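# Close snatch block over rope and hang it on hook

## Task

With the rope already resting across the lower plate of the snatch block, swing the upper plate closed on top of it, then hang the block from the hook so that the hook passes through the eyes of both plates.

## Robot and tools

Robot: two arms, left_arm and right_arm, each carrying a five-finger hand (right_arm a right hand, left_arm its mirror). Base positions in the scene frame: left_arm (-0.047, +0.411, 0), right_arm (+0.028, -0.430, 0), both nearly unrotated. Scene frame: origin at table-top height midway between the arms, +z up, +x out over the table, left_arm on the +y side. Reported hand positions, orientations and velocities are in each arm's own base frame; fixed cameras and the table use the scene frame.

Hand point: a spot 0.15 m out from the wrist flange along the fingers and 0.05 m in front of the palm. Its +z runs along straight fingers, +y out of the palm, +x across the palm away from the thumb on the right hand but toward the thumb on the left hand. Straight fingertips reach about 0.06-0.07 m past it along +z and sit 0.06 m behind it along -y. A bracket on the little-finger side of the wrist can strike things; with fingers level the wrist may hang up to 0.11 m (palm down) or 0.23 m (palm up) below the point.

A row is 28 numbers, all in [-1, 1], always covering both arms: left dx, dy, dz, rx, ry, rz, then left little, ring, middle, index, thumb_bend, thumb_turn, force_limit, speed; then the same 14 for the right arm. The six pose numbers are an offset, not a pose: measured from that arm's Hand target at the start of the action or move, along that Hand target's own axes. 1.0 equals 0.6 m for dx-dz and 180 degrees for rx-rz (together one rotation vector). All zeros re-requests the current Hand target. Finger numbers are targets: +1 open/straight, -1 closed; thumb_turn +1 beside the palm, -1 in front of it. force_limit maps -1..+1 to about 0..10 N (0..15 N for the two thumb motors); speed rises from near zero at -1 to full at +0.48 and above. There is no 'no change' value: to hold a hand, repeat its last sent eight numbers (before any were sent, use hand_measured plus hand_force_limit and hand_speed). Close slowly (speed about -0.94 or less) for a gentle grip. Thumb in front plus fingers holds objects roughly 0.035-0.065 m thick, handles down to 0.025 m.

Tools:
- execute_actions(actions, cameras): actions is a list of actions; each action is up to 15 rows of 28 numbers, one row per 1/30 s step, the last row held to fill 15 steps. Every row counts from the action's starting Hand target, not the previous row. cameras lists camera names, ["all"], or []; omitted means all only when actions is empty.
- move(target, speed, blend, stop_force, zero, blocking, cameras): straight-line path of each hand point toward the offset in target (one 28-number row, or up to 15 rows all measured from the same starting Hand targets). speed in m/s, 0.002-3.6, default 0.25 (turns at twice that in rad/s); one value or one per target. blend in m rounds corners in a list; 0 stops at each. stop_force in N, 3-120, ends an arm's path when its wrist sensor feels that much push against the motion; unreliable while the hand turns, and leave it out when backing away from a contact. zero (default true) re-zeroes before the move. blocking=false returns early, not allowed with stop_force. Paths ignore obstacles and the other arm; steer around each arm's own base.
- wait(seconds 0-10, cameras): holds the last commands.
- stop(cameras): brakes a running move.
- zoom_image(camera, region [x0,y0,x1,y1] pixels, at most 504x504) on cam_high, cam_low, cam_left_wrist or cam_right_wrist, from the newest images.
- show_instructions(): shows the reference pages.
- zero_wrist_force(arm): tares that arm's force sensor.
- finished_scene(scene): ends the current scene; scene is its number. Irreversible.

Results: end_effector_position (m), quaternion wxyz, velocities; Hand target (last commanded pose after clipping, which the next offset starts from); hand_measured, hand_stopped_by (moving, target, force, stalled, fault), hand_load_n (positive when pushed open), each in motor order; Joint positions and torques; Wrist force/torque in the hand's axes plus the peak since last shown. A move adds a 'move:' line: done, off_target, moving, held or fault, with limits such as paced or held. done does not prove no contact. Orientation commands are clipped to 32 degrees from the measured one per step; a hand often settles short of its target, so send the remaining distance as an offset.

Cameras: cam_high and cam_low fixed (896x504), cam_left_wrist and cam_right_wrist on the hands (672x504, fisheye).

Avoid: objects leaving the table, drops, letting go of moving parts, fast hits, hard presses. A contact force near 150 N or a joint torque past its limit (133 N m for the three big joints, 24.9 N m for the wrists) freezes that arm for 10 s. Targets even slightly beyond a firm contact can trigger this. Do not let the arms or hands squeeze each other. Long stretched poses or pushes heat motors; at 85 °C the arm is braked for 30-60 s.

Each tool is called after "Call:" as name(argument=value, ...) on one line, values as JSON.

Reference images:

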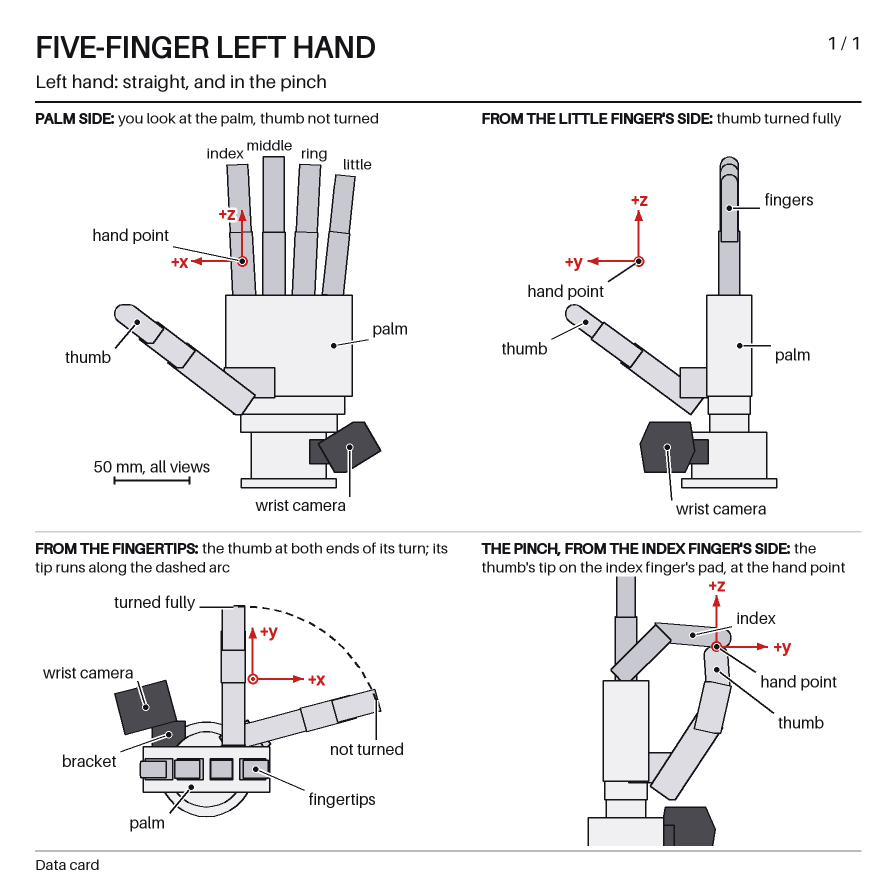

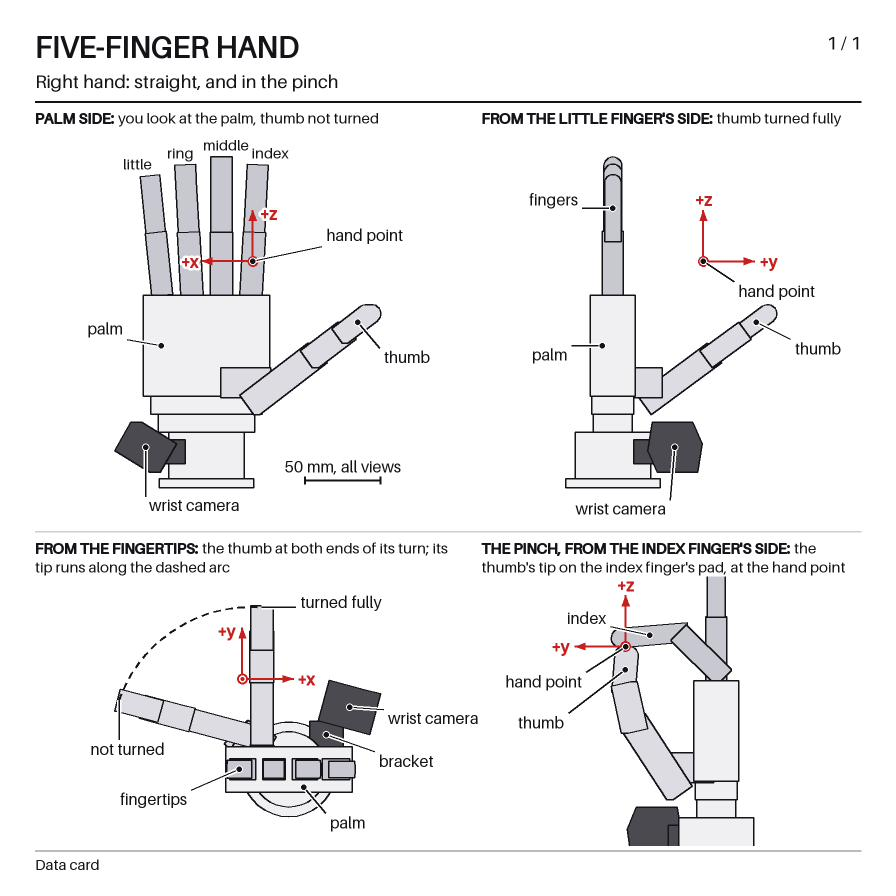

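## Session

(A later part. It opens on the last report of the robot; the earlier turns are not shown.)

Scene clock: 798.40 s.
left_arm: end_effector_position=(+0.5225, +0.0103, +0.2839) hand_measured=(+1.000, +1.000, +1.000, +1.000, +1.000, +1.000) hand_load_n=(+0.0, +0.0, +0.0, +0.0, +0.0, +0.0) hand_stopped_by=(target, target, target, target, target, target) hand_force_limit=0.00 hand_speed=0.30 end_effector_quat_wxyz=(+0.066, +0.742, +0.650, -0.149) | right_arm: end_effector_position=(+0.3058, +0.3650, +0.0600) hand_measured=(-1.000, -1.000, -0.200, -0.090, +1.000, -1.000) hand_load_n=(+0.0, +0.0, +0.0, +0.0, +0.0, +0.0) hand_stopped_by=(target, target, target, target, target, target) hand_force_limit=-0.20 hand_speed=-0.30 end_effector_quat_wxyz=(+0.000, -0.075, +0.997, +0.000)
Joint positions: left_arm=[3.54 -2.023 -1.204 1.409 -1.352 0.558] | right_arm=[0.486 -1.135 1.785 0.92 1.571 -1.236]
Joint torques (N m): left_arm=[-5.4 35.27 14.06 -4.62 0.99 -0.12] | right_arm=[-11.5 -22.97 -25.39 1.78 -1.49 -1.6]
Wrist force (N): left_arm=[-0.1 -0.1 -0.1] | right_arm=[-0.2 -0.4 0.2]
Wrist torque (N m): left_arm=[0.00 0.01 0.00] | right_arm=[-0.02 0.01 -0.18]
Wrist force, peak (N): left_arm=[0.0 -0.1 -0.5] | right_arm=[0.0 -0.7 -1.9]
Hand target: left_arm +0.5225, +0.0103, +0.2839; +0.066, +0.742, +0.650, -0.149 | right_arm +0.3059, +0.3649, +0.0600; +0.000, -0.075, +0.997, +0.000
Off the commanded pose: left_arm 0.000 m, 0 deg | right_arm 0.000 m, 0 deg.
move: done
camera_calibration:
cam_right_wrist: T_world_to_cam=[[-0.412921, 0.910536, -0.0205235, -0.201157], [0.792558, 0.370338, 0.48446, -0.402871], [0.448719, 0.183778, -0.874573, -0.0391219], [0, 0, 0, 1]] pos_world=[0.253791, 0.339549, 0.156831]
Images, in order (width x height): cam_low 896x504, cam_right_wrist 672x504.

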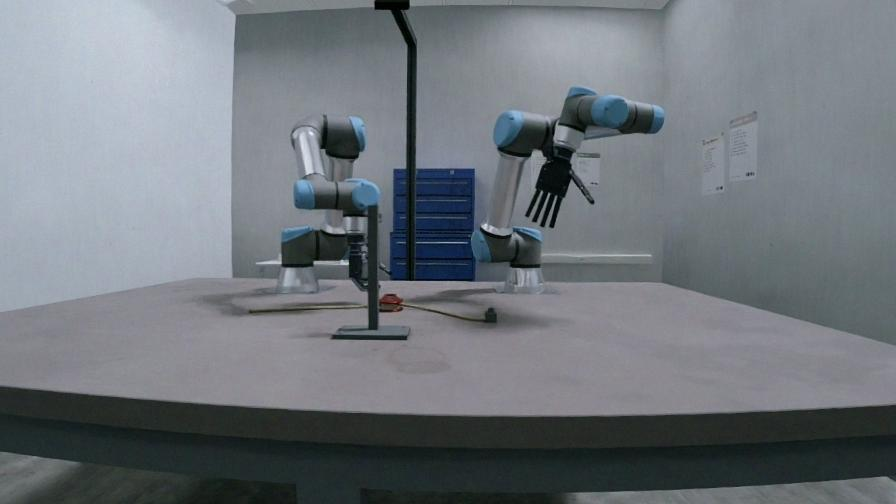

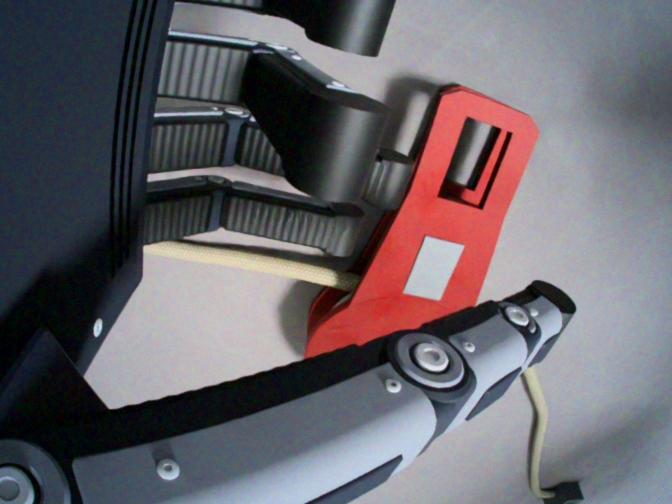

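Call:
move(target=[0,0,0,0,0,0,1,1,1,1,1,1,0,0.3,0,0,0.04,0,0,0,-1,-1,-0.2,-0.09,1,-1,-0.2,-0.3], speed=0.06)

Call:
move(target=[0,0,0,0,0,0,1,1,1,1,1,1,0,0.3,0,0,0.04,0,0,0,-1,-1,-0.2,-0.09,1,-1,-0.2,-0.3], speed=0.01, stop_force=3, cameras=["cam_right_wrist","cam_low"])

Scene clock: 806.37 s.
left_arm: end_effector_position=(+0.5225, +0.0103, +0.2839) hand_measured=(+1.000, +1.000, +1.000, +1.000, +1.000, +1.000) hand_load_n=(+0.0, +0.0, +0.0, +0.0, +0.0, +0.0) hand_stopped_by=(target, target, target, target, target, target) hand_force_limit=0.00 hand_speed=0.30 end_effector_quat_wxyz=(+0.066, +0.742, +0.650, -0.149) | right_arm: end_effector_position=(+0.3058, +0.3649, +0.0359) hand_measured=(-1.000, -1.000, -0.200, -0.090, +1.000, -1.000) hand_load_n=(+0.0, +0.5, +0.0, +0.0, +0.0, +0.0) hand_stopped_by=(target, target, target, target, target, target) hand_force_limit=-0.20 hand_speed=-0.30 end_effector_quat_wxyz=(+0.000, -0.075, +0.997, +0.000)
Joint positions: left_arm=[3.54 -2.023 -1.204 1.409 -1.352 0.558] | right_arm=[0.486 -1.098 1.806 0.863 1.571 -1.236]
Joint torques (N m): left_arm=[-5.96 35.19 13.08 -4.55 1.45 0] | right_arm=[-10.83 -36.89 -25 5.08 -0.92 -1.35]
Wrist force (N): left_arm=[0.0 -0.3 -0.2] | right_arm=[-0.3 -0.4 0.0]
Wrist torque (N m): left_arm=[-0.02 -0.01 0.01] | right_arm=[0.00 0.05 -0.18]
Wrist force, peak (N): left_arm=[0.1 -0.1 -0.5] | right_arm=[-0.7 -0.4 -0.7]
Hand target: left_arm +0.5225, +0.0103, +0.2839; +0.066, +0.742, +0.650, -0.149 | right_arm +0.3059, +0.3650, +0.0360; +0.000, -0.075, +0.997, +0.000
Off the commanded pose: left_arm 0.000 m, 0 deg | right_arm 0.000 m, 0 deg.
move: done

Scene clock: 809.00 s.
left_arm: end_effector_position=(+0.5225, +0.0103, +0.2839) hand_measured=(+1.000, +1.000, +1.000, +1.000, +1.000, +1.000) hand_load_n=(+0.0, +0.0, +0.0, +0.0, +0.0, +0.0) hand_stopped_by=(target, target, target, target, target, target) hand_force_limit=0.00 hand_speed=0.30 end_effector_quat_wxyz=(+0.066, +0.742, +0.650, -0.149) | right_arm: end_effector_position=(+0.3059, +0.3649, +0.0210) hand_measured=(-1.000, -1.000, -0.200, -0.090, +1.000, -1.000) hand_load_n=(+0.0, +0.5, +0.0, -3.5, +0.0, +0.0) hand_stopped_by=(target, target, target, target, target, target) hand_force_limit=-0.20 hand_speed=-0.30 end_effector_quat_wxyz=(+0.000, -0.075, +0.997, +0.000)
Joint positions: left_arm=[3.54 -2.023 -1.204 1.409 -1.352 0.558] | right_arm=[0.486 -1.074 1.816 0.829 1.571 -1.236]
Joint torques (N m): left_arm=[-6.09 36.21 14.39 -4.64 1.03 -0.08] | right_arm=[-7.22 -35.39 -24.2 4.61 -0.9 -0.35]
Wrist force (N): left_arm=[0.1 -0.2 -0.3] | right_arm=[-0.2 -0.4 -2.9]
Wrist torque (N m): left_arm=[-0.02 -0.02 0.01] | right_arm=[-0.01 0.09 -0.19]
Wrist force, peak (N): left_arm=[-0.1 -0.2 -0.5] | right_arm=[-0.4 -2.9 -5.9]
Hand target: left_arm +0.5225, +0.0103, +0.2839; +0.066, +0.742, +0.650, -0.149 | right_arm +0.3059, +0.3649, +0.0210; +0.000, -0.075, +0.997, +0.000 (not the last commanded pose)
Off the commanded pose: left_arm 0.000 m, 0 deg | right_arm 0.009 m, 0 deg.
move: contact (right_arm)
camera_calibration:
cam_right_wrist: T_world_to_cam=[[-0.412757, 0.910611, -0.0204687, -0.20199], [0.7926, 0.370157, 0.48453, -0.384013], [0.448795, 0.18377, -0.874535, -0.0732963], [0, 0, 0, 1]] pos_world=[0.253891, 0.339549, 0.117831]
Images, in order (width x height): cam_low 896x504, cam_right_wrist 672x504.

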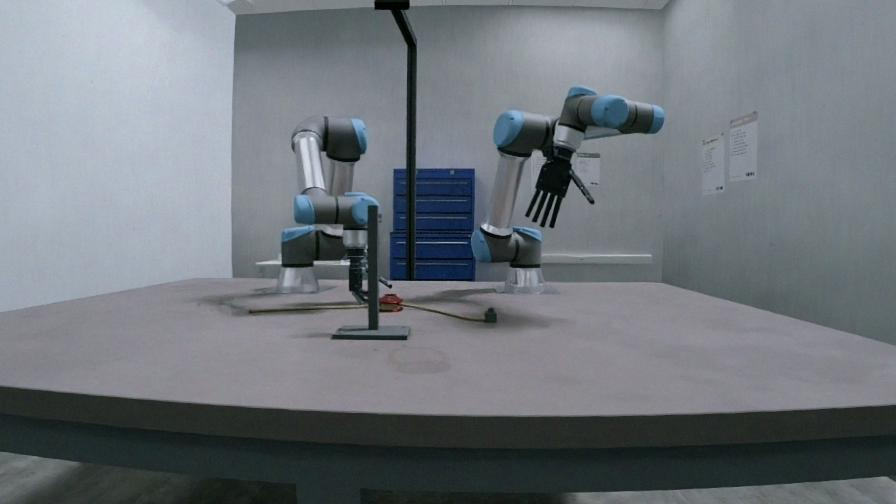

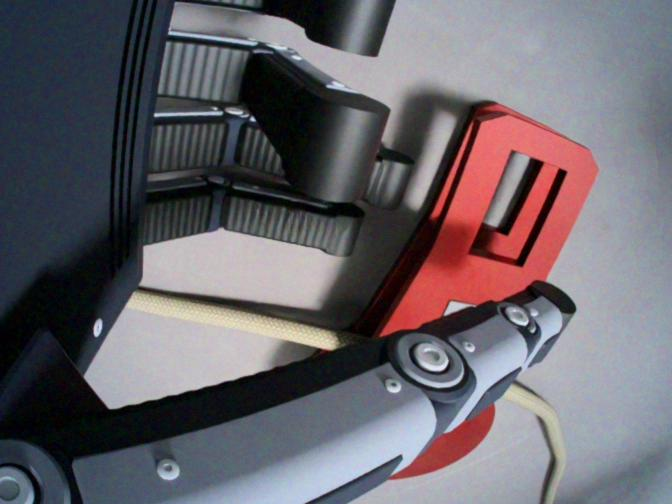

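Call:
move(target=[[0,0,0,0,0,0,1,1,1,1,1,1,0,0.3,0,0,-0.01417,0,0,0,-1,-1,-0.2,-0.09,1,-1,-0.2,-0.3],[0,0,0,0,0,0,1,1,1,1,1,1,0,0.3,0,0.035,-0.01417,0,0,0,-1,-1,-0.2,-0.09,1,-1,-0.2,-0.3]], speed=0.04, cameras=["cam_right_wrist","cam_low"])

Call:
zoom_image(camera="cam_low", region=[350, 260, 430, 320])

Call:
zoom_image(camera="cam_right_wrist", region=[300, 80, 600, 360])

Scene clock: 816.33 s.
left_arm: end_effector_position=(+0.5225, +0.0103, +0.2839) hand_measured=(+1.000, +1.000, +1.000, +1.000, +1.000, +1.000) hand_load_n=(+0.0, +0.0, +0.0, +0.5, +0.0, +0.0) hand_stopped_by=(target, target, target, target, target, target) hand_force_limit=0.00 hand_speed=0.30 end_effector_quat_wxyz=(+0.066, +0.742, +0.650, -0.149) | right_arm: end_effector_position=(+0.3028, +0.3859, +0.0295) hand_measured=(-1.000, -1.000, -0.200, -0.090, +1.000, -1.000) hand_load_n=(+0.0, +0.0, +0.5, +0.0, +0.0, +0.0) hand_stopped_by=(target, target, target, target, target, target) hand_force_limit=-0.20 hand_speed=-0.30 end_effector_quat_wxyz=(+0.000, -0.075, +0.997, +0.000) end_effector_velocity=(+0.000, -0.002, +0.000) end_effector_angular_velocity=(-0.002, +0.001, +0.001)
Joint positions: left_arm=[3.54 -2.023 -1.204 1.409 -1.352 0.558] | right_arm=[0.535 -1.063 1.767 0.866 1.571 -1.187]
Joint velocities: left_arm=[within noise] | right_arm=[-0.004 -0.002 0.004 0 0.001 -0.005]
Joint torques (N m): left_arm=[-5.58 35.38 12.91 -4.63 1.09 0.15] | right_arm=[-10.6 -37.6 0.57 1.08 0.41 -1.63]
Wrist force (N): left_arm=[-0.1 -0.2 0.0] | right_arm=[-0.6 -0.9 0.1]
Wrist torque (N m): left_arm=[-0.03 0.01 -0.01] | right_arm=[-0.07 0.08 -0.13]
Wrist force, peak (N): left_arm=[-0.1 -0.4 -0.4] | right_arm=[-0.1 -0.6 -3.1]
Hand target: left_arm +0.5225, +0.0103, +0.2839; +0.066, +0.742, +0.650, -0.149 | right_arm +0.3028, +0.3857, +0.0295; +0.000, -0.075, +0.997, +0.000
Off the commanded pose: left_arm 0.000 m, 0 deg | right_arm 0.000 m, 0 deg.
move: done
camera_calibration:
cam_right_wrist: T_world_to_cam=[[-0.412849, 0.910569, -0.0204782, -0.222129], [0.792596, 0.370256, 0.484461, -0.393357], [0.448717, 0.183778, -0.874573, -0.068246], [0, 0, 0, 1]] pos_world=[0.250691, 0.360449, 0.126331]
Images, in order (width x height): cam_low 896x504, cam_right_wrist 672x504.

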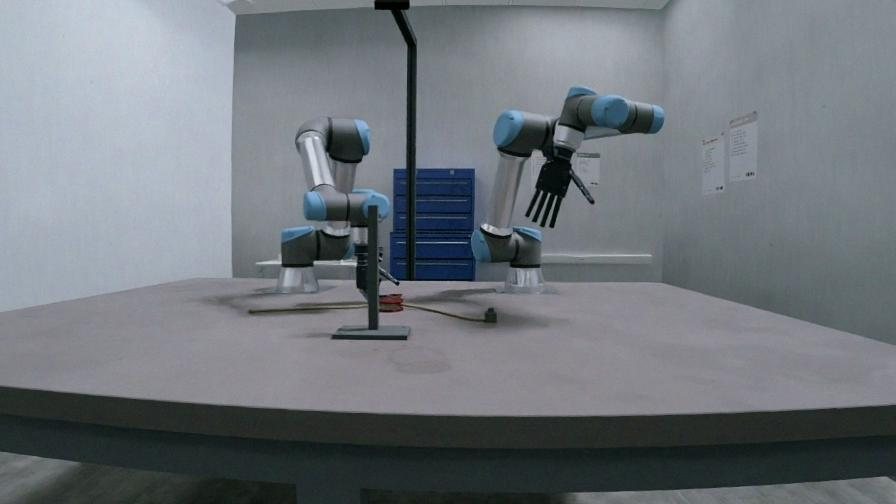

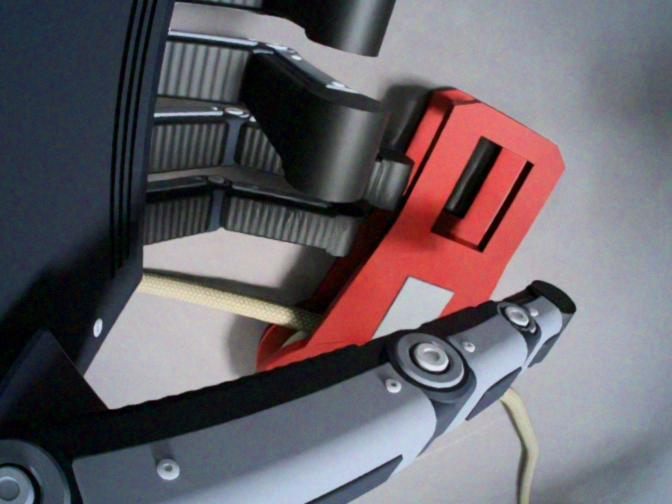

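Scaled by 6.300 from the camera's 896x504 image, which has a finer 1280x720 frame.

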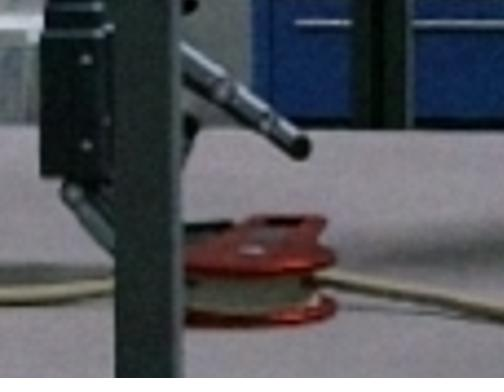

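Scaled by 1.680 from the camera's 672x504 image, which has a finer 960x720 frame.

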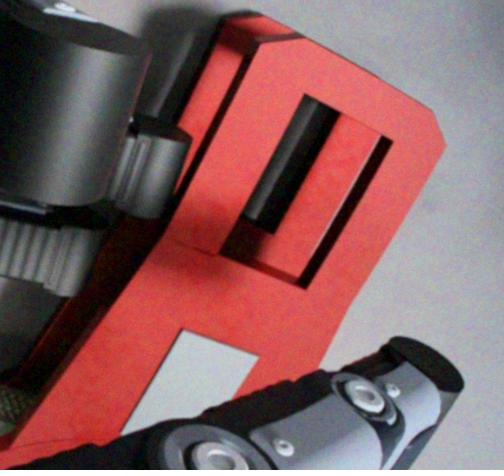

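Call:
move(target=[0,0,0,0,0,0,1,1,1,1,1,1,0,0.3,0,0.0183,0,0,0,0,-1,-1,-0.2,-0.09,1,-1,-0.2,-0.3], speed=0.02, stop_force=3, cameras=["cam_right_wrist","cam_low"])

Call:
zoom_image(camera="cam_right_wrist", region=[300, 80, 600, 360])

Scene clock: 823.10 s.
left_arm: end_effector_position=(+0.5225, +0.0103, +0.2839) hand_measured=(+1.000, +1.000, +1.000, +1.000, +1.000, +1.000) hand_load_n=(+0.0, +0.0, +0.0, +0.0, +0.0, +0.0) hand_stopped_by=(target, target, target, target, target, target) hand_force_limit=0.00 hand_speed=0.30 end_effector_quat_wxyz=(+0.066, +0.742, +0.650, -0.149) | right_arm: end_effector_position=(+0.3011, +0.3966, +0.0295) hand_measured=(-1.000, -1.000, -0.200, -0.090, +1.000, -1.000) hand_load_n=(+0.0, +0.0, +0.5, +0.0, +0.0, +0.0) hand_stopped_by=(target, target, target, target, target, target) hand_force_limit=-0.20 hand_speed=-0.30 end_effector_quat_wxyz=(+0.000, -0.075, +0.997, +0.000)
Joint positions: left_arm=[3.54 -2.023 -1.204 1.409 -1.352 0.558] | right_arm=[0.56 -1.049 1.744 0.875 1.571 -1.162]
Joint torques (N m): left_arm=[-6.76 36.27 13.96 -4.63 1.1 -0.3] | right_arm=[-11.4 -38.86 0.13 -0.13 0.4 -1.59]
Wrist force (N): left_arm=[0.0 -0.2 -0.2] | right_arm=[-0.4 -1.2 0.1]
Wrist torque (N m): left_arm=[-0.01 0.00 0.00] | right_arm=[-0.14 0.06 -0.20]
Wrist force, peak (N): left_arm=[-0.1 -0.4 -0.5] | right_arm=[-0.7 -1.5 0.2]
Hand target: left_arm +0.5225, +0.0103, +0.2839; +0.066, +0.742, +0.650, -0.149 | right_arm +0.3011, +0.3966, +0.0295; +0.000, -0.075, +0.997, +0.000
Off the commanded pose: left_arm 0.000 m, 0 deg | right_arm 0.000 m, 0 deg.
move: done
camera_calibration:
cam_right_wrist: T_world_to_cam=[[-0.412757, 0.910611, -0.0204687, -0.232573], [0.7926, 0.370157, 0.48453, -0.396024], [0.448795, 0.18377, -0.874535, -0.0695157], [0, 0, 0, 1]] pos_world=[0.249091, 0.371149, 0.126331]
Images, in order (width x height): cam_low 896x504, cam_right_wrist 672x504.

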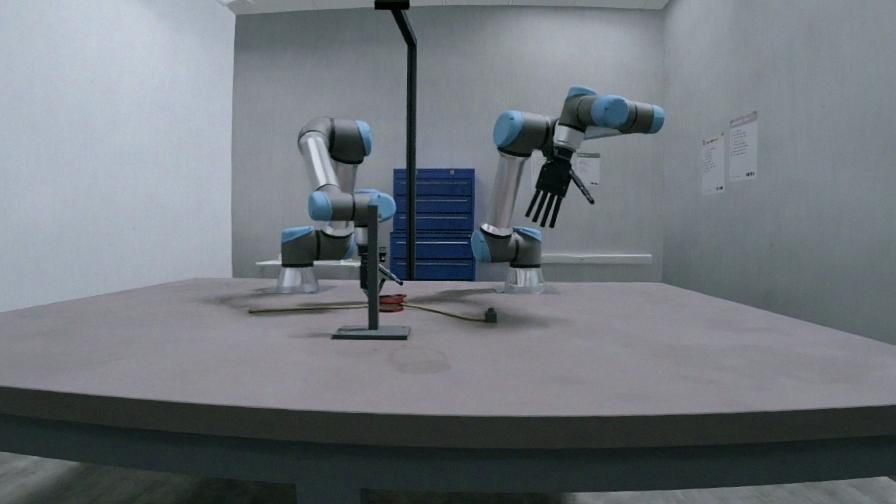

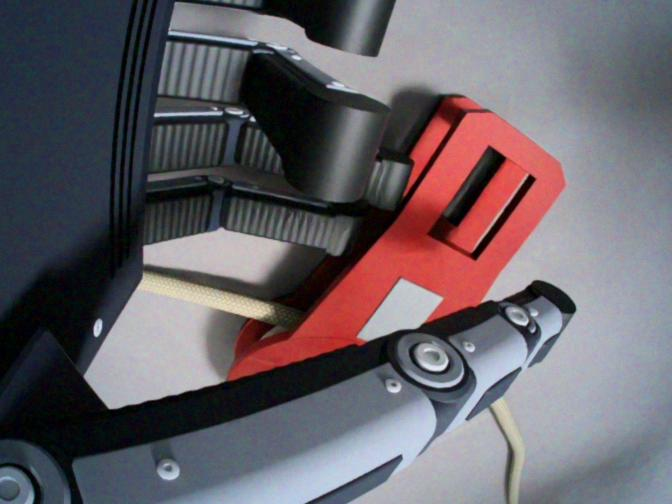

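Scaled by 1.680 from the camera's 672x504 image, which has a finer 960x720 frame.

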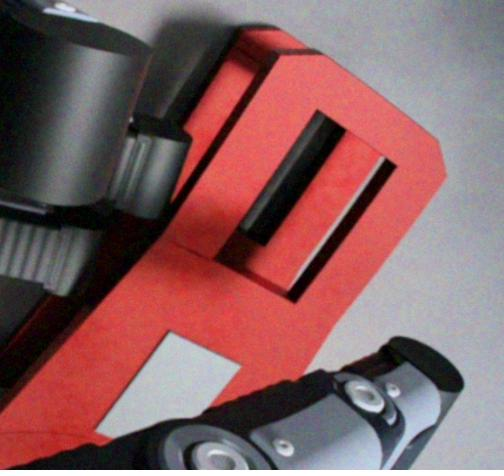

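Call:
move(target=[0,0,0,0,0,0,1,1,1,1,1,1,0,0.3,0,-0.045,0,0,0,0,-1,-1,-0.11,-0.09,1,-1,-0.2,-0.3], speed=0.08, cameras=["cam_right_wrist","cam_high"])

Call:
zoom_image(camera="cam_right_wrist", region=[300, 80, 600, 360])

Scene clock: 831.70 s.
left_arm: end_effector_position=(+0.5225, +0.0103, +0.2839) hand_measured=(+1.000, +1.000, +1.000, +1.000, +1.000, +1.000) hand_load_n=(+0.0, +0.0, +0.0, +0.0, +0.0, +0.0) hand_stopped_by=(target, target, target, target, target, target) hand_force_limit=0.00 hand_speed=0.30 end_effector_quat_wxyz=(+0.066, +0.742, +0.650, -0.149) | right_arm: end_effector_position=(+0.3052, +0.3698, +0.0295) hand_measured=(-1.000, -1.000, -0.110, -0.090, +1.000, -1.000) hand_load_n=(+0.0, +0.0, +0.0, +0.0, +0.0, +0.0) hand_stopped_by=(target, target, target, target, target, target) hand_force_limit=-0.20 hand_speed=-0.30 end_effector_quat_wxyz=(+0.000, -0.075, +0.997, +0.000)
Joint positions: left_arm=[3.54 -2.023 -1.204 1.409 -1.352 0.558] | right_arm=[0.497 -1.082 1.8 0.852 1.571 -1.224]
Joint torques (N m): left_arm=[-7.8 36.11 13.84 -4.6 1.34 -0.1] | right_arm=[12.59 -24.71 -25.07 5.16 -1.63 1.4]
Wrist force (N): left_arm=[-0.1 0.1 -0.3] | right_arm=[-0.4 -0.5 0.1]
Wrist torque (N m): left_arm=[0.04 0.00 -0.01] | right_arm=[-0.03 0.07 -0.22]
Wrist force, peak (N): left_arm=[0.0 -0.3 -0.4] | right_arm=[-0.6 -1.6 -0.2]
Hand target: left_arm +0.5225, +0.0103, +0.2839; +0.066, +0.742, +0.650, -0.149 | right_arm +0.3052, +0.3699, +0.0295; +0.000, -0.075, +0.997, +0.000
Off the commanded pose: left_arm 0.000 m, 0 deg | right_arm 0.000 m, 0 deg.
move: done
camera_calibration:
cam_right_wrist: T_world_to_cam=[[-0.412676, 0.910647, -0.0205155, -0.206505], [0.79253, 0.370069, 0.484711, -0.38928], [0.448993, 0.18377, -0.874433, -0.0665814], [0, 0, 0, 1]] pos_world=[0.253191, 0.344349, 0.126231]
Images, in order (width x height): cam_high 896x504, cam_right_wrist 672x504.

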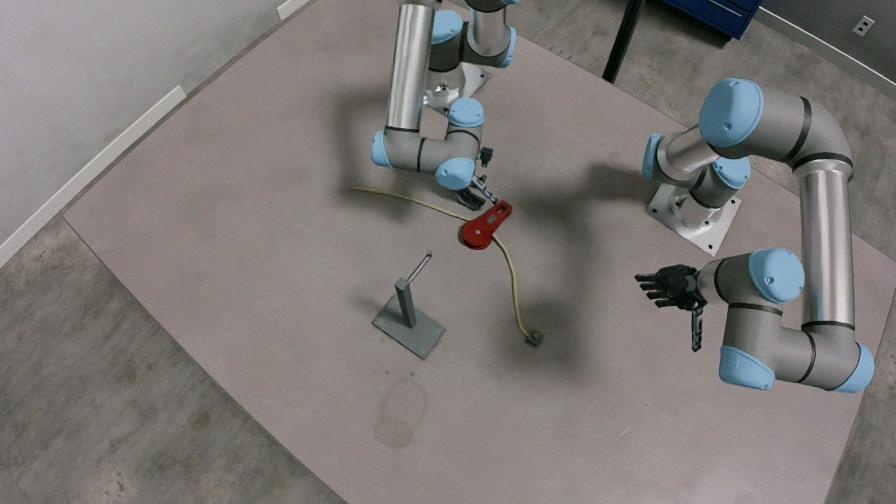

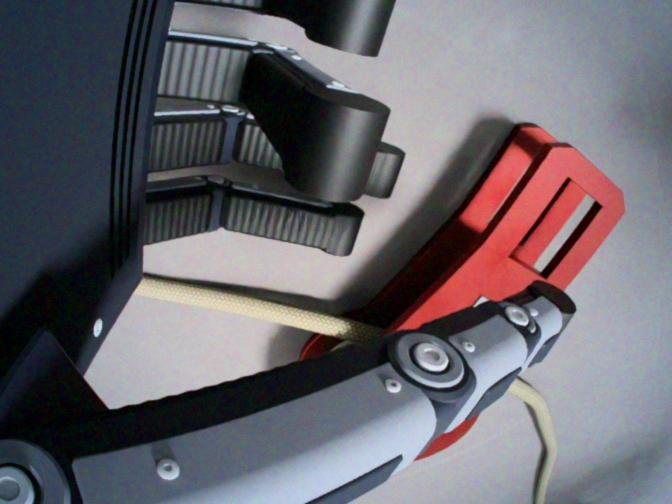

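Scaled by 1.680 from the camera's 672x504 image, which has a finer 960x720 frame.

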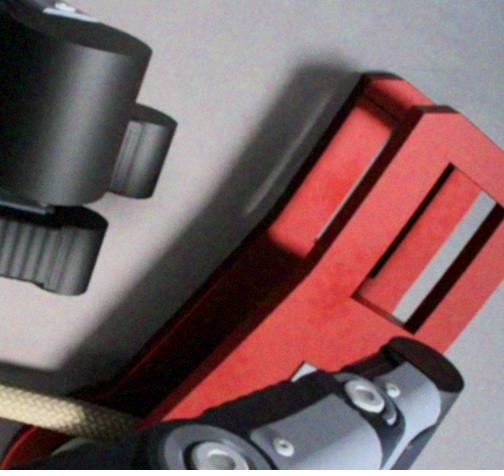

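Call:
execute_actions(actions=[[[0,0,0,0,0,0,1,1,1,1,1,1,0,0.3,0,0,0,0,0,0.005,-1,-1,-0.12,-0.09,1,-1,-0.2,-0.3]]])

Scene clock: 851.37 s.
left_arm: end_effector_position=(+0.5225, +0.0103, +0.2839) hand_measured=(+1.000, +1.000, +1.000, +1.000, +1.000, +1.000) hand_load_n=(+0.0, +0.0, +0.0, +0.0, +0.0, +0.0) hand_stopped_by=(target, target, target, target, target, target) hand_force_limit=0.00 hand_speed=0.30 end_effector_quat_wxyz=(+0.066, +0.742, +0.650, -0.149) | right_arm: end_effector_position=(+0.3052, +0.3699, +0.0295) hand_measured=(-1.000, -1.000, -0.120, -0.090, +1.000, -1.000) hand_load_n=(+0.0, +0.0, +0.0, +0.0, +0.5, +0.0) hand_stopped_by=(target, target, target, target, target, target) hand_force_limit=-0.20 hand_speed=-0.30 end_effector_quat_wxyz=(+0.000, -0.068, +0.998, +0.000)
Joint positions: left_arm=[3.54 -2.023 -1.204 1.409 -1.352 0.558] | right_arm=[0.5 -1.083 1.802 0.852 1.571 -1.207]
Joint torques (N m): left_arm=[-6.52 35.15 14.81 -4.56 1.4 -0.1] | right_arm=[-11.18 -36.96 0.41 -0.15 0.74 0.89]
Wrist force (N): left_arm=[0.1 0.0 -0.2] | right_arm=[-0.3 -0.6 0.0]
Wrist torque (N m): left_arm=[0.01 -0.01 0.00] | right_arm=[-0.04 0.05 -0.06]
Wrist force, peak (N): left_arm=[0.2 -0.4 -0.5] | right_arm=[-0.6 -1.2 0.2]
Hand target: left_arm +0.5225, +0.0103, +0.2839; +0.066, +0.742, +0.650, -0.149 | right_arm +0.3052, +0.3699, +0.0295; +0.000, -0.068, +0.998, +0.000
Off the commanded pose: left_arm 0.000 m, 0 deg | right_arm 0.000 m, 0 deg.
Step readings (end_effector_position of left_arm | right_arm):
0: (+0.5225, +0.0103, +0.2839) | (+0.3052, +0.3699, +0.0295)
1: (+0.5225, +0.0103, +0.2839) | (+0.3052, +0.3699, +0.0295)
2: (+0.5225, +0.0103, +0.2839) | (+0.3053, +0.3699, +0.0295)
4: (+0.5225, +0.0103, +0.2839) | (+0.3053, +0.3699, +0.0296)
8: (+0.5225, +0.0103, +0.2839) | (+0.3052, +0.3699, +0.0295)
15: (+0.5225, +0.0103, +0.2839) | (+0.3051, +0.3699, +0.0295)

Call:
move(target=[0,0,0,0,0,0,1,1,1,1,1,1,0,0.3,0.0118,0.0197,0,0,0,0.0689,-1,-1,-0.12,-0.09,1,-1,-0.2,-0.3], speed=0.08)

Call:
move(target=[0,0,0,0,0,0,1,1,1,1,1,1,0,0.3,0,0.0267,0,0,0,0,-1,-1,-0.12,-0.09,1,-1,-0.2,-0.3], speed=0.03, stop_force=3, cameras=["cam_right_wrist","cam_low"])

Call:
zoom_image(camera="cam_right_wrist", region=[300, 80, 600, 360])

Scene clock: 859.97 s.
left_arm: end_effector_position=(+0.5225, +0.0103, +0.2839) hand_measured=(+1.000, +1.000, +1.000, +1.000, +1.000, +1.000) hand_load_n=(+0.0, +0.0, +0.0, +0.0, +0.0, +0.0) hand_stopped_by=(target, target, target, target, target, target) hand_force_limit=0.00 hand_speed=0.30 end_effector_quat_wxyz=(+0.066, +0.742, +0.650, -0.149) | right_arm: end_effector_position=(+0.2965, +0.3807, +0.0295) hand_measured=(-1.000, -1.000, -0.120, -0.090, +1.000, -1.000) hand_load_n=(+0.0, +0.0, +0.5, +0.0, +0.0, +0.0) hand_stopped_by=(target, target, target, target, target, target) hand_force_limit=-0.20 hand_speed=-0.30 end_effector_quat_wxyz=(+0.000, +0.040, +0.999, +0.000)
Joint positions: left_arm=[3.54 -2.023 -1.204 1.409 -1.352 0.558] | right_arm=[0.565 -1.086 1.806 0.85 1.571 -0.925]
Joint torques (N m): left_arm=[-6.46 35.68 13.02 -4.92 1.34 -0.09] | right_arm=[-10.91 -23.4 -24.84 5.11 0.78 -0.54]
Wrist force (N): left_arm=[0.0 -0.2 -0.1] | right_arm=[-0.5 -0.5 0.3]
Wrist torque (N m): left_arm=[-0.02 -0.01 0.00] | right_arm=[-0.04 0.07 -0.07]
Wrist force, peak (N): left_arm=[0.2 -0.3 -0.4] | right_arm=[-0.6 -1.2 0.1]
Hand target: left_arm +0.5225, +0.0103, +0.2839; +0.066, +0.742, +0.650, -0.149 | right_arm +0.2966, +0.3806, +0.0295; +0.000, +0.041, +0.999, +0.000
Off the commanded pose: left_arm 0.000 m, 0 deg | right_arm 0.000 m, 0 deg.
move: done

Scene clock: 861.50 s.
left_arm: end_effector_position=(+0.5225, +0.0103, +0.2839) hand_measured=(+1.000, +1.000, +1.000, +1.000, +1.000, +1.000) hand_load_n=(+0.0, +0.0, +0.0, +0.0, +0.0, +0.0) hand_stopped_by=(target, target, target, target, target, target) hand_force_limit=0.00 hand_speed=0.30 end_effector_quat_wxyz=(+0.066, +0.742, +0.650, -0.149) | right_arm: end_effector_position=(+0.2979, +0.3966, +0.0295) hand_measured=(-1.000, -1.000, -0.120, -0.090, +1.000, -1.000) hand_load_n=(+0.0, +0.0, +0.0, +0.0, +0.0, +0.0) hand_stopped_by=(target, target, target, target, target, target) hand_force_limit=-0.20 hand_speed=-0.30 end_effector_quat_wxyz=(+0.000, +0.041, +0.999, +0.000)
Joint positions: left_arm=[3.54 -2.023 -1.204 1.409 -1.352 0.558] | right_arm=[0.596 -1.06 1.763 0.868 1.571 -0.893]
Joint torques (N m): left_arm=[-6.94 36.41 11.87 -4.67 1.24 -0.14] | right_arm=[-11.35 -38 0.04 -0.18 0.41 -1.51]
Wrist force (N): left_arm=[-0.1 -0.1 -0.2] | right_arm=[-0.6 -0.9 -0.1]
Wrist torque (N m): left_arm=[0.00 0.02 -0.01] | right_arm=[-0.08 0.10 -0.17]
Wrist force, peak (N): left_arm=[0.0 -0.1 -0.5] | right_arm=[-0.7 -0.9 0.4]
Hand target: left_arm +0.5225, +0.0103, +0.2839; +0.066, +0.742, +0.650, -0.149 | right_arm +0.2979, +0.3966, +0.0295; +0.000, +0.041, +0.999, +0.000
Off the commanded pose: left_arm 0.000 m, 0 deg | right_arm 0.000 m, 0 deg.
move: done
camera_calibration:
cam_right_wrist: T_world_to_cam=[[-0.192136, 0.981156, -0.0204215, -0.327658], [0.856494, 0.17781, 0.484563, -0.33618], [0.479063, 0.0756112, -0.874518, -0.0341652], [0, 0, 0, 1]] pos_world=[0.241348, 0.383843, 0.126331]
Images, in order (width x height): cam_low 896x504, cam_right_wrist 672x504.

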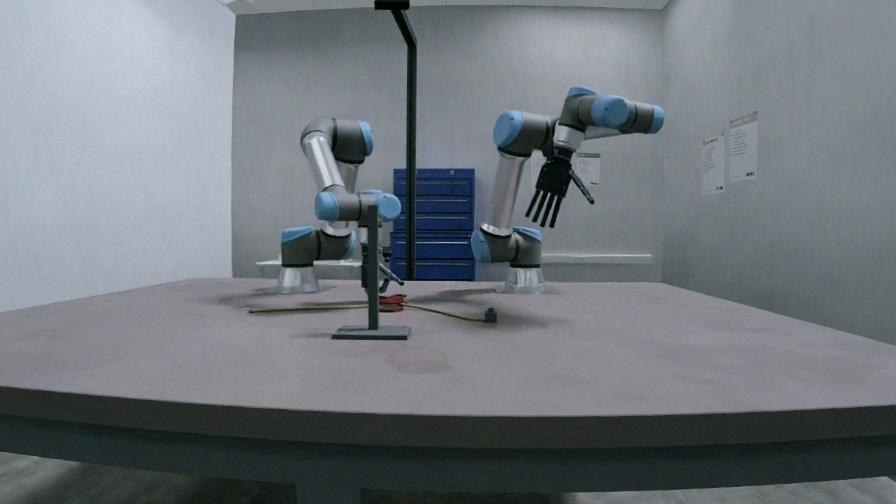

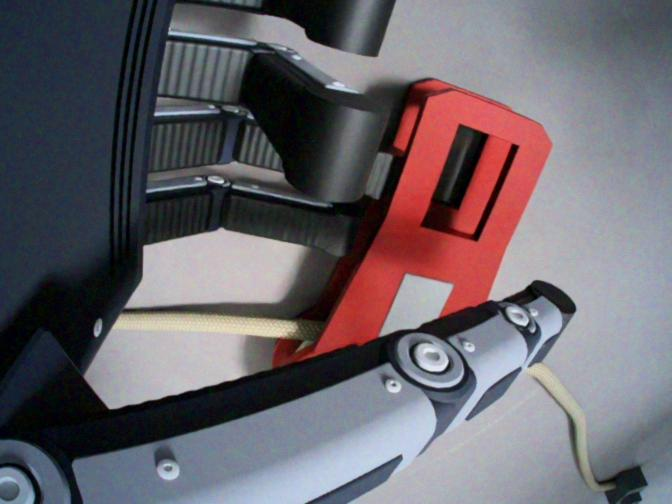

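Scaled by 1.680 from the camera's 672x504 image, which has a finer 960x720 frame.

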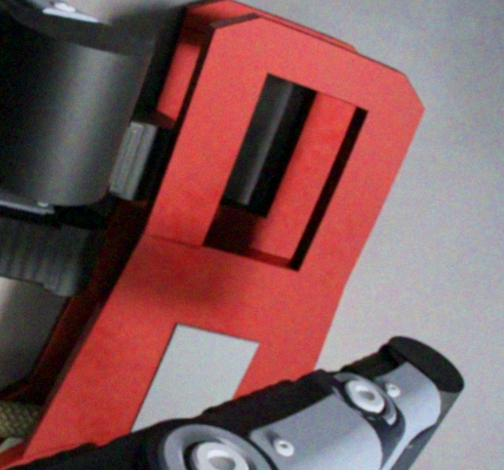

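Call:
move(target=[0,0,0,0,0,0,1,1,1,1,1,1,0,0.3,0,0.0217,0,0,0,0,-1,-1,-0.12,-0.09,1,-1,-0.2,-0.3], speed=0.02, stop_force=3, cameras=["cam_right_wrist","cam_low"])

Call:
zoom_image(camera="cam_right_wrist", region=[300, 80, 600, 360])

Call:
zoom_image(camera="cam_low", region=[350, 260, 430, 320])

Scene clock: 870.60 s.
left_arm: end_effector_position=(+0.5225, +0.0103, +0.2839) hand_measured=(+1.000, +1.000, +1.000, +1.000, +1.000, +1.000) hand_load_n=(+0.0, +0.0, +0.0, +0.0, +0.0, +0.0) hand_stopped_by=(target, target, target, target, target, target) hand_force_limit=0.00 hand_speed=0.30 end_effector_quat_wxyz=(+0.066, +0.742, +0.650, -0.149) | right_arm: end_effector_position=(+0.2989, +0.4096, +0.0295) hand_measured=(-1.000, -1.000, -0.120, -0.090, +1.000, -1.000) hand_load_n=(+0.0, +0.0, +0.5, +0.0, +0.0, +0.0) hand_stopped_by=(target, target, target, target, target, target) hand_force_limit=-0.20 hand_speed=-0.30 end_effector_quat_wxyz=(+0.000, +0.041, +0.999, +0.000)
Joint positions: left_arm=[3.54 -2.023 -1.204 1.409 -1.352 0.558] | right_arm=[0.621 -1.039 1.727 0.883 1.571 -0.869]
Joint torques (N m): left_arm=[-7.34 35.47 14 -4.75 1.22 0.02] | right_arm=[-12 -39.28 0.26 -0.17 0.52 -1.56]
Wrist force (N): left_arm=[0.1 -0.2 -0.2] | right_arm=[-0.3 -0.5 0.6]
Wrist torque (N m): left_arm=[-0.01 -0.01 0.00] | right_arm=[-0.08 0.08 -0.22]
Wrist force, peak (N): left_arm=[-0.3 -0.6 -0.1] | right_arm=[-0.7 -1.4 0.6]
Hand target: left_arm +0.5225, +0.0103, +0.2839; +0.066, +0.742, +0.650, -0.149 | right_arm +0.2989, +0.4096, +0.0295; +0.000, +0.041, +0.999, +0.000
Off the commanded pose: left_arm 0.000 m, 0 deg | right_arm 0.000 m, 0 deg.
move: done
camera_calibration:
cam_right_wrist: T_world_to_cam=[[-0.19222, 0.981138, -0.0204703, -0.340168], [0.856475, 0.177906, 0.484562, -0.339467], [0.479065, 0.0756101, -0.874517, -0.0356752], [0, 0, 0, 1]] pos_world=[0.242449, 0.396843, 0.126331]
Images, in order (width x height): cam_low 896x504, cam_right_wrist 672x504.

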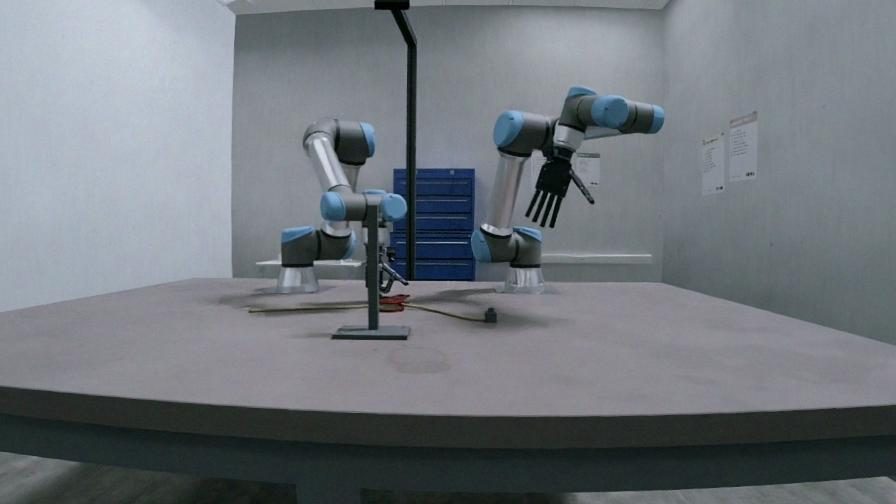

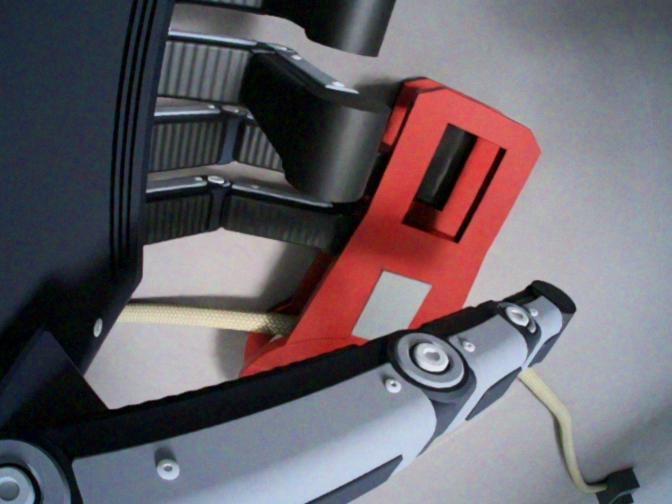

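Scaled by 1.680 from the camera's 672x504 image, which has a finer 960x720 frame.

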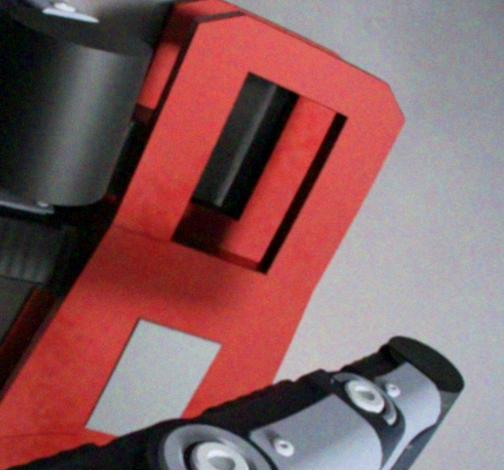

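Scaled by 6.300 from the camera's 896x504 image, which has a finer 1280x720 frame.

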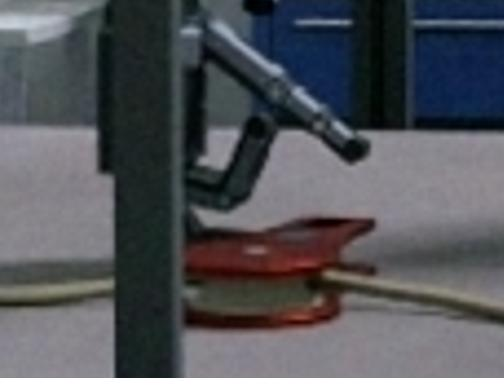

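Call:
move(target=[0,0,0,0,0,0,1,1,1,1,1,1,0,0.3,0,-0.07,0,0,0,0,-1,-0.11,-0.12,-0.09,1,-1,-0.2,-0.3], speed=0.08, cameras=["cam_right_wrist"])

Call:
zoom_image(camera="cam_right_wrist", region=[300, 80, 640, 400])

Scene clock: 878.63 s.
left_arm: end_effector_position=(+0.5225, +0.0103, +0.2839) hand_measured=(+1.000, +1.000, +1.000, +1.000, +1.000, +1.000) hand_load_n=(+0.0, +0.0, +0.0, +0.0, +0.0, +0.0) hand_stopped_by=(target, target, target, target, target, target) hand_force_limit=0.00 hand_speed=0.30 end_effector_quat_wxyz=(+0.066, +0.742, +0.650, -0.149) | right_arm: end_effector_position=(+0.2956, +0.3677, +0.0295) hand_measured=(-1.000, -0.110, -0.120, -0.090, +1.000, -1.000) hand_load_n=(+0.5, +0.0, +0.0, +0.0, +0.0, +0.0) hand_stopped_by=(target, target, target, target, target, target) hand_force_limit=-0.20 hand_speed=-0.30 end_effector_quat_wxyz=(+0.000, +0.041, +0.999, +0.000)
Joint positions: left_arm=[3.54 -2.023 -1.204 1.409 -1.352 0.558] | right_arm=[0.538 -1.106 1.84 0.837 1.571 -0.952]
Joint torques (N m): left_arm=[-7.32 35.99 14.66 -4.77 1.19 -0.18] | right_arm=[11.7 -25.55 -22.22 5.19 -1.6 1.02]
Wrist force (N): left_arm=[-0.1 -0.2 -0.3] | right_arm=[-0.2 -0.8 -0.1]
Wrist torque (N m): left_arm=[-0.01 0.01 -0.01] | right_arm=[-0.06 0.04 -0.20]
Wrist force, peak (N): left_arm=[0.1 -0.3 -0.5] | right_arm=[-0.5 -1.5 0.4]
Hand target: left_arm +0.5225, +0.0103, +0.2839; +0.066, +0.742, +0.650, -0.149 | right_arm +0.2955, +0.3677, +0.0295; +0.000, +0.041, +0.999, +0.000
Off the commanded pose: left_arm 0.000 m, 0 deg | right_arm 0.000 m, 0 deg.
move: done
camera_calibration:
cam_right_wrist: T_world_to_cam=[[-0.192053, 0.981173, -0.0203728, -0.299777], [0.856514, 0.177713, 0.484564, -0.329042], [0.479061, 0.0756122, -0.874519, -0.0308781], [0, 0, 0, 1]] pos_world=[0.239048, 0.354943, 0.126331]
Images, in order (width x height): cam_right_wrist 672x504.

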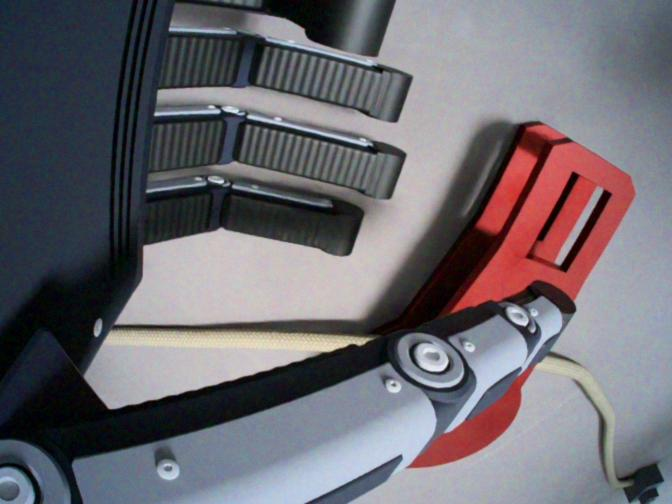

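Scaled by 1.482 from the camera's 672x504 image, which has a finer 960x720 frame.

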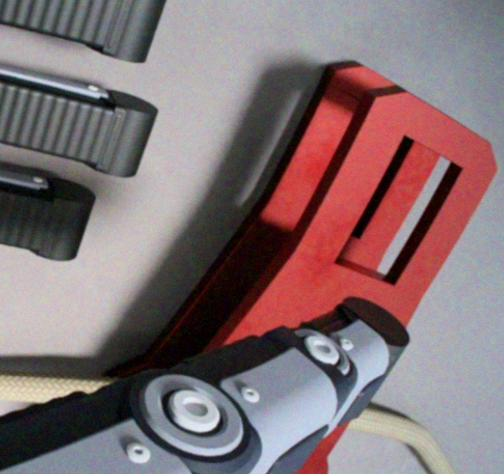

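Call:
move(target=[0,0,0,0,0,0,1,1,1,1,1,1,0,0.3,0.0070,0.0302,0,0,0,0.030,-1,-0.11,-0.12,-0.09,1,-1,-0.2,-0.3], speed=0.08)

Call:
move(target=[0,0,0,0,0,0,1,1,1,1,1,1,0,0.3,0,0.0334,0,0,0,0,-1,-0.11,-0.12,-0.09,1,-1,-0.2,-0.3], speed=0.03, stop_force=3, cameras=["cam_right_wrist","cam_low"])

Call:
zoom_image(camera="cam_right_wrist", region=[300, 60, 640, 380])

Scene clock: 889.53 s.
left_arm: end_effector_position=(+0.5225, +0.0103, +0.2839) hand_measured=(+1.000, +1.000, +1.000, +1.000, +1.000, +1.000) hand_load_n=(+0.0, +0.0, +0.0, +0.0, +0.0, +0.0) hand_stopped_by=(target, target, target, target, target, target) hand_force_limit=0.00 hand_speed=0.30 end_effector_quat_wxyz=(+0.066, +0.742, +0.650, -0.149) | right_arm: end_effector_position=(+0.2928, +0.3862, +0.0295) hand_measured=(-1.000, -0.110, -0.120, -0.090, +1.000, -1.000) hand_load_n=(+0.0, +0.0, +0.5, +0.0, +0.0, +0.0) hand_stopped_by=(target, target, target, target, target, target) hand_force_limit=-0.20 hand_speed=-0.30 end_effector_quat_wxyz=(+0.000, +0.087, +0.996, +0.000)
Joint positions: left_arm=[3.54 -2.023 -1.204 1.409 -1.352 0.558] | right_arm=[0.597 -1.082 1.801 0.852 1.571 -0.799]
Joint torques (N m): left_arm=[-7.87 36.55 13.78 -4.84 1.09 -0.06] | right_arm=[-11.47 -37.38 0.39 0.24 0.55 0.38]
Wrist force (N): left_arm=[-0.1 -0.1 -0.1] | right_arm=[-0.3 -0.6 0.0]
Wrist torque (N m): left_arm=[0.00 0.02 -0.01] | right_arm=[-0.05 0.03 -0.06]
Wrist force, peak (N): left_arm=[-0.2 -0.5 -0.3] | right_arm=[-0.3 -1.2 0.0]
Hand target: left_arm +0.5225, +0.0103, +0.2839; +0.066, +0.742, +0.650, -0.149 | right_arm +0.2928, +0.3861, +0.0295; +0.000, +0.088, +0.996, +0.000
Off the commanded pose: left_arm 0.000 m, 0 deg | right_arm 0.000 m, 0 deg.
move: done

Scene clock: 891.23 s.
left_arm: end_effector_position=(+0.5225, +0.0103, +0.2839) hand_measured=(+1.000, +1.000, +1.000, +1.000, +1.000, +1.000) hand_load_n=(+0.0, +0.0, +0.0, +0.0, +0.0, +0.0) hand_stopped_by=(target, target, target, target, target, target) hand_force_limit=0.00 hand_speed=0.30 end_effector_quat_wxyz=(+0.066, +0.742, +0.650, -0.149) | right_arm: end_effector_position=(+0.2963, +0.4058, +0.0295) hand_measured=(-1.000, -0.110, -0.120, -0.090, +1.000, -1.000) hand_load_n=(+0.0, +0.0, +0.5, +0.0, +0.0, +0.0) hand_stopped_by=(target, target, target, target, target, target) hand_force_limit=-0.20 hand_speed=-0.30 end_effector_quat_wxyz=(+0.000, +0.088, +0.996, +0.000)
Joint positions: left_arm=[3.54 -2.023 -1.204 1.409 -1.352 0.558] | right_arm=[0.632 -1.048 1.742 0.876 1.571 -0.764]
Joint torques (N m): left_arm=[-7.03 35.5 13.63 -4.92 1.48 0.06] | right_arm=[-11.25 -38.96 0.09 -0.25 0.66 -1.61]
Wrist force (N): left_arm=[0.1 0.0 -0.3] | right_arm=[-0.2 -0.5 0.6]
Wrist torque (N m): left_arm=[0.02 -0.01 -0.01] | right_arm=[-0.09 0.04 -0.18]
Wrist force, peak (N): left_arm=[0.0 -0.5 -0.4] | right_arm=[-0.8 -0.9 1.1]
Hand target: left_arm +0.5225, +0.0103, +0.2839; +0.066, +0.742, +0.650, -0.149 | right_arm +0.2963, +0.4058, +0.0295; +0.000, +0.088, +0.996, +0.000
Off the commanded pose: left_arm 0.000 m, 0 deg | right_arm 0.000 m, 0 deg.
move: done
camera_calibration:
cam_right_wrist: T_world_to_cam=[[-0.0990013, 0.994878, -0.0204079, -0.370202], [0.869447, 0.0964584, 0.484519, -0.307272], [0.484006, 0.0302244, -0.874543, -0.0171436], [0, 0, 0, 1]] pos_world=[0.238804, 0.398463, 0.126331]
Images, in order (width x height): cam_low 896x504, cam_right_wrist 672x504.

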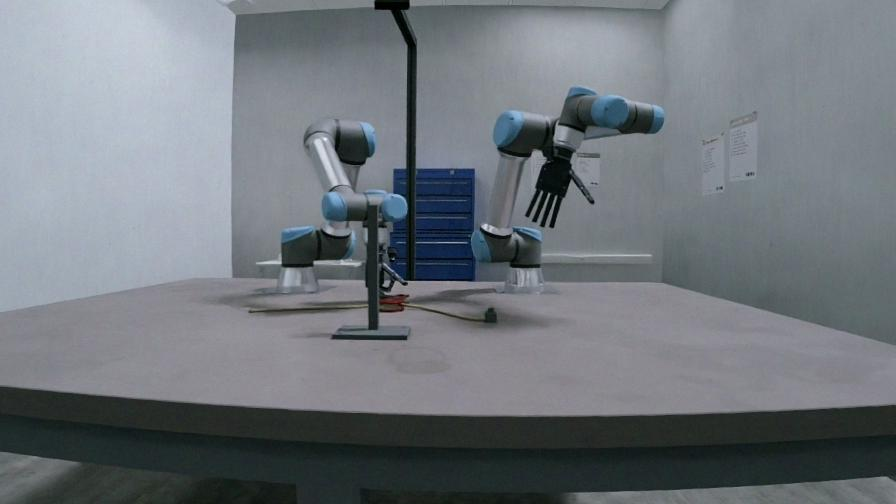

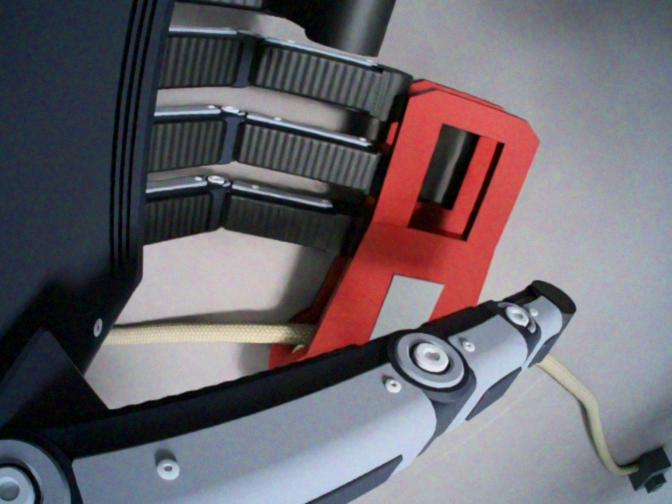

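Scaled by 1.482 from the camera's 672x504 image, which has a finer 960x720 frame.

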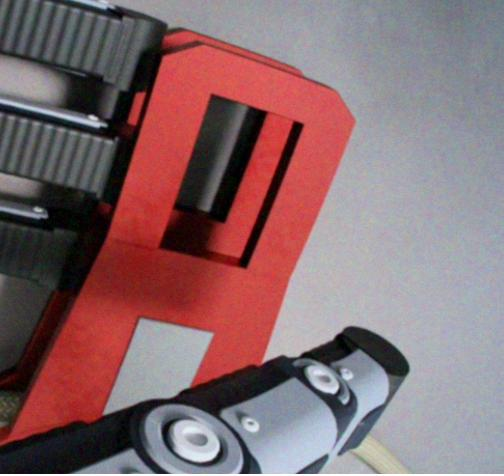

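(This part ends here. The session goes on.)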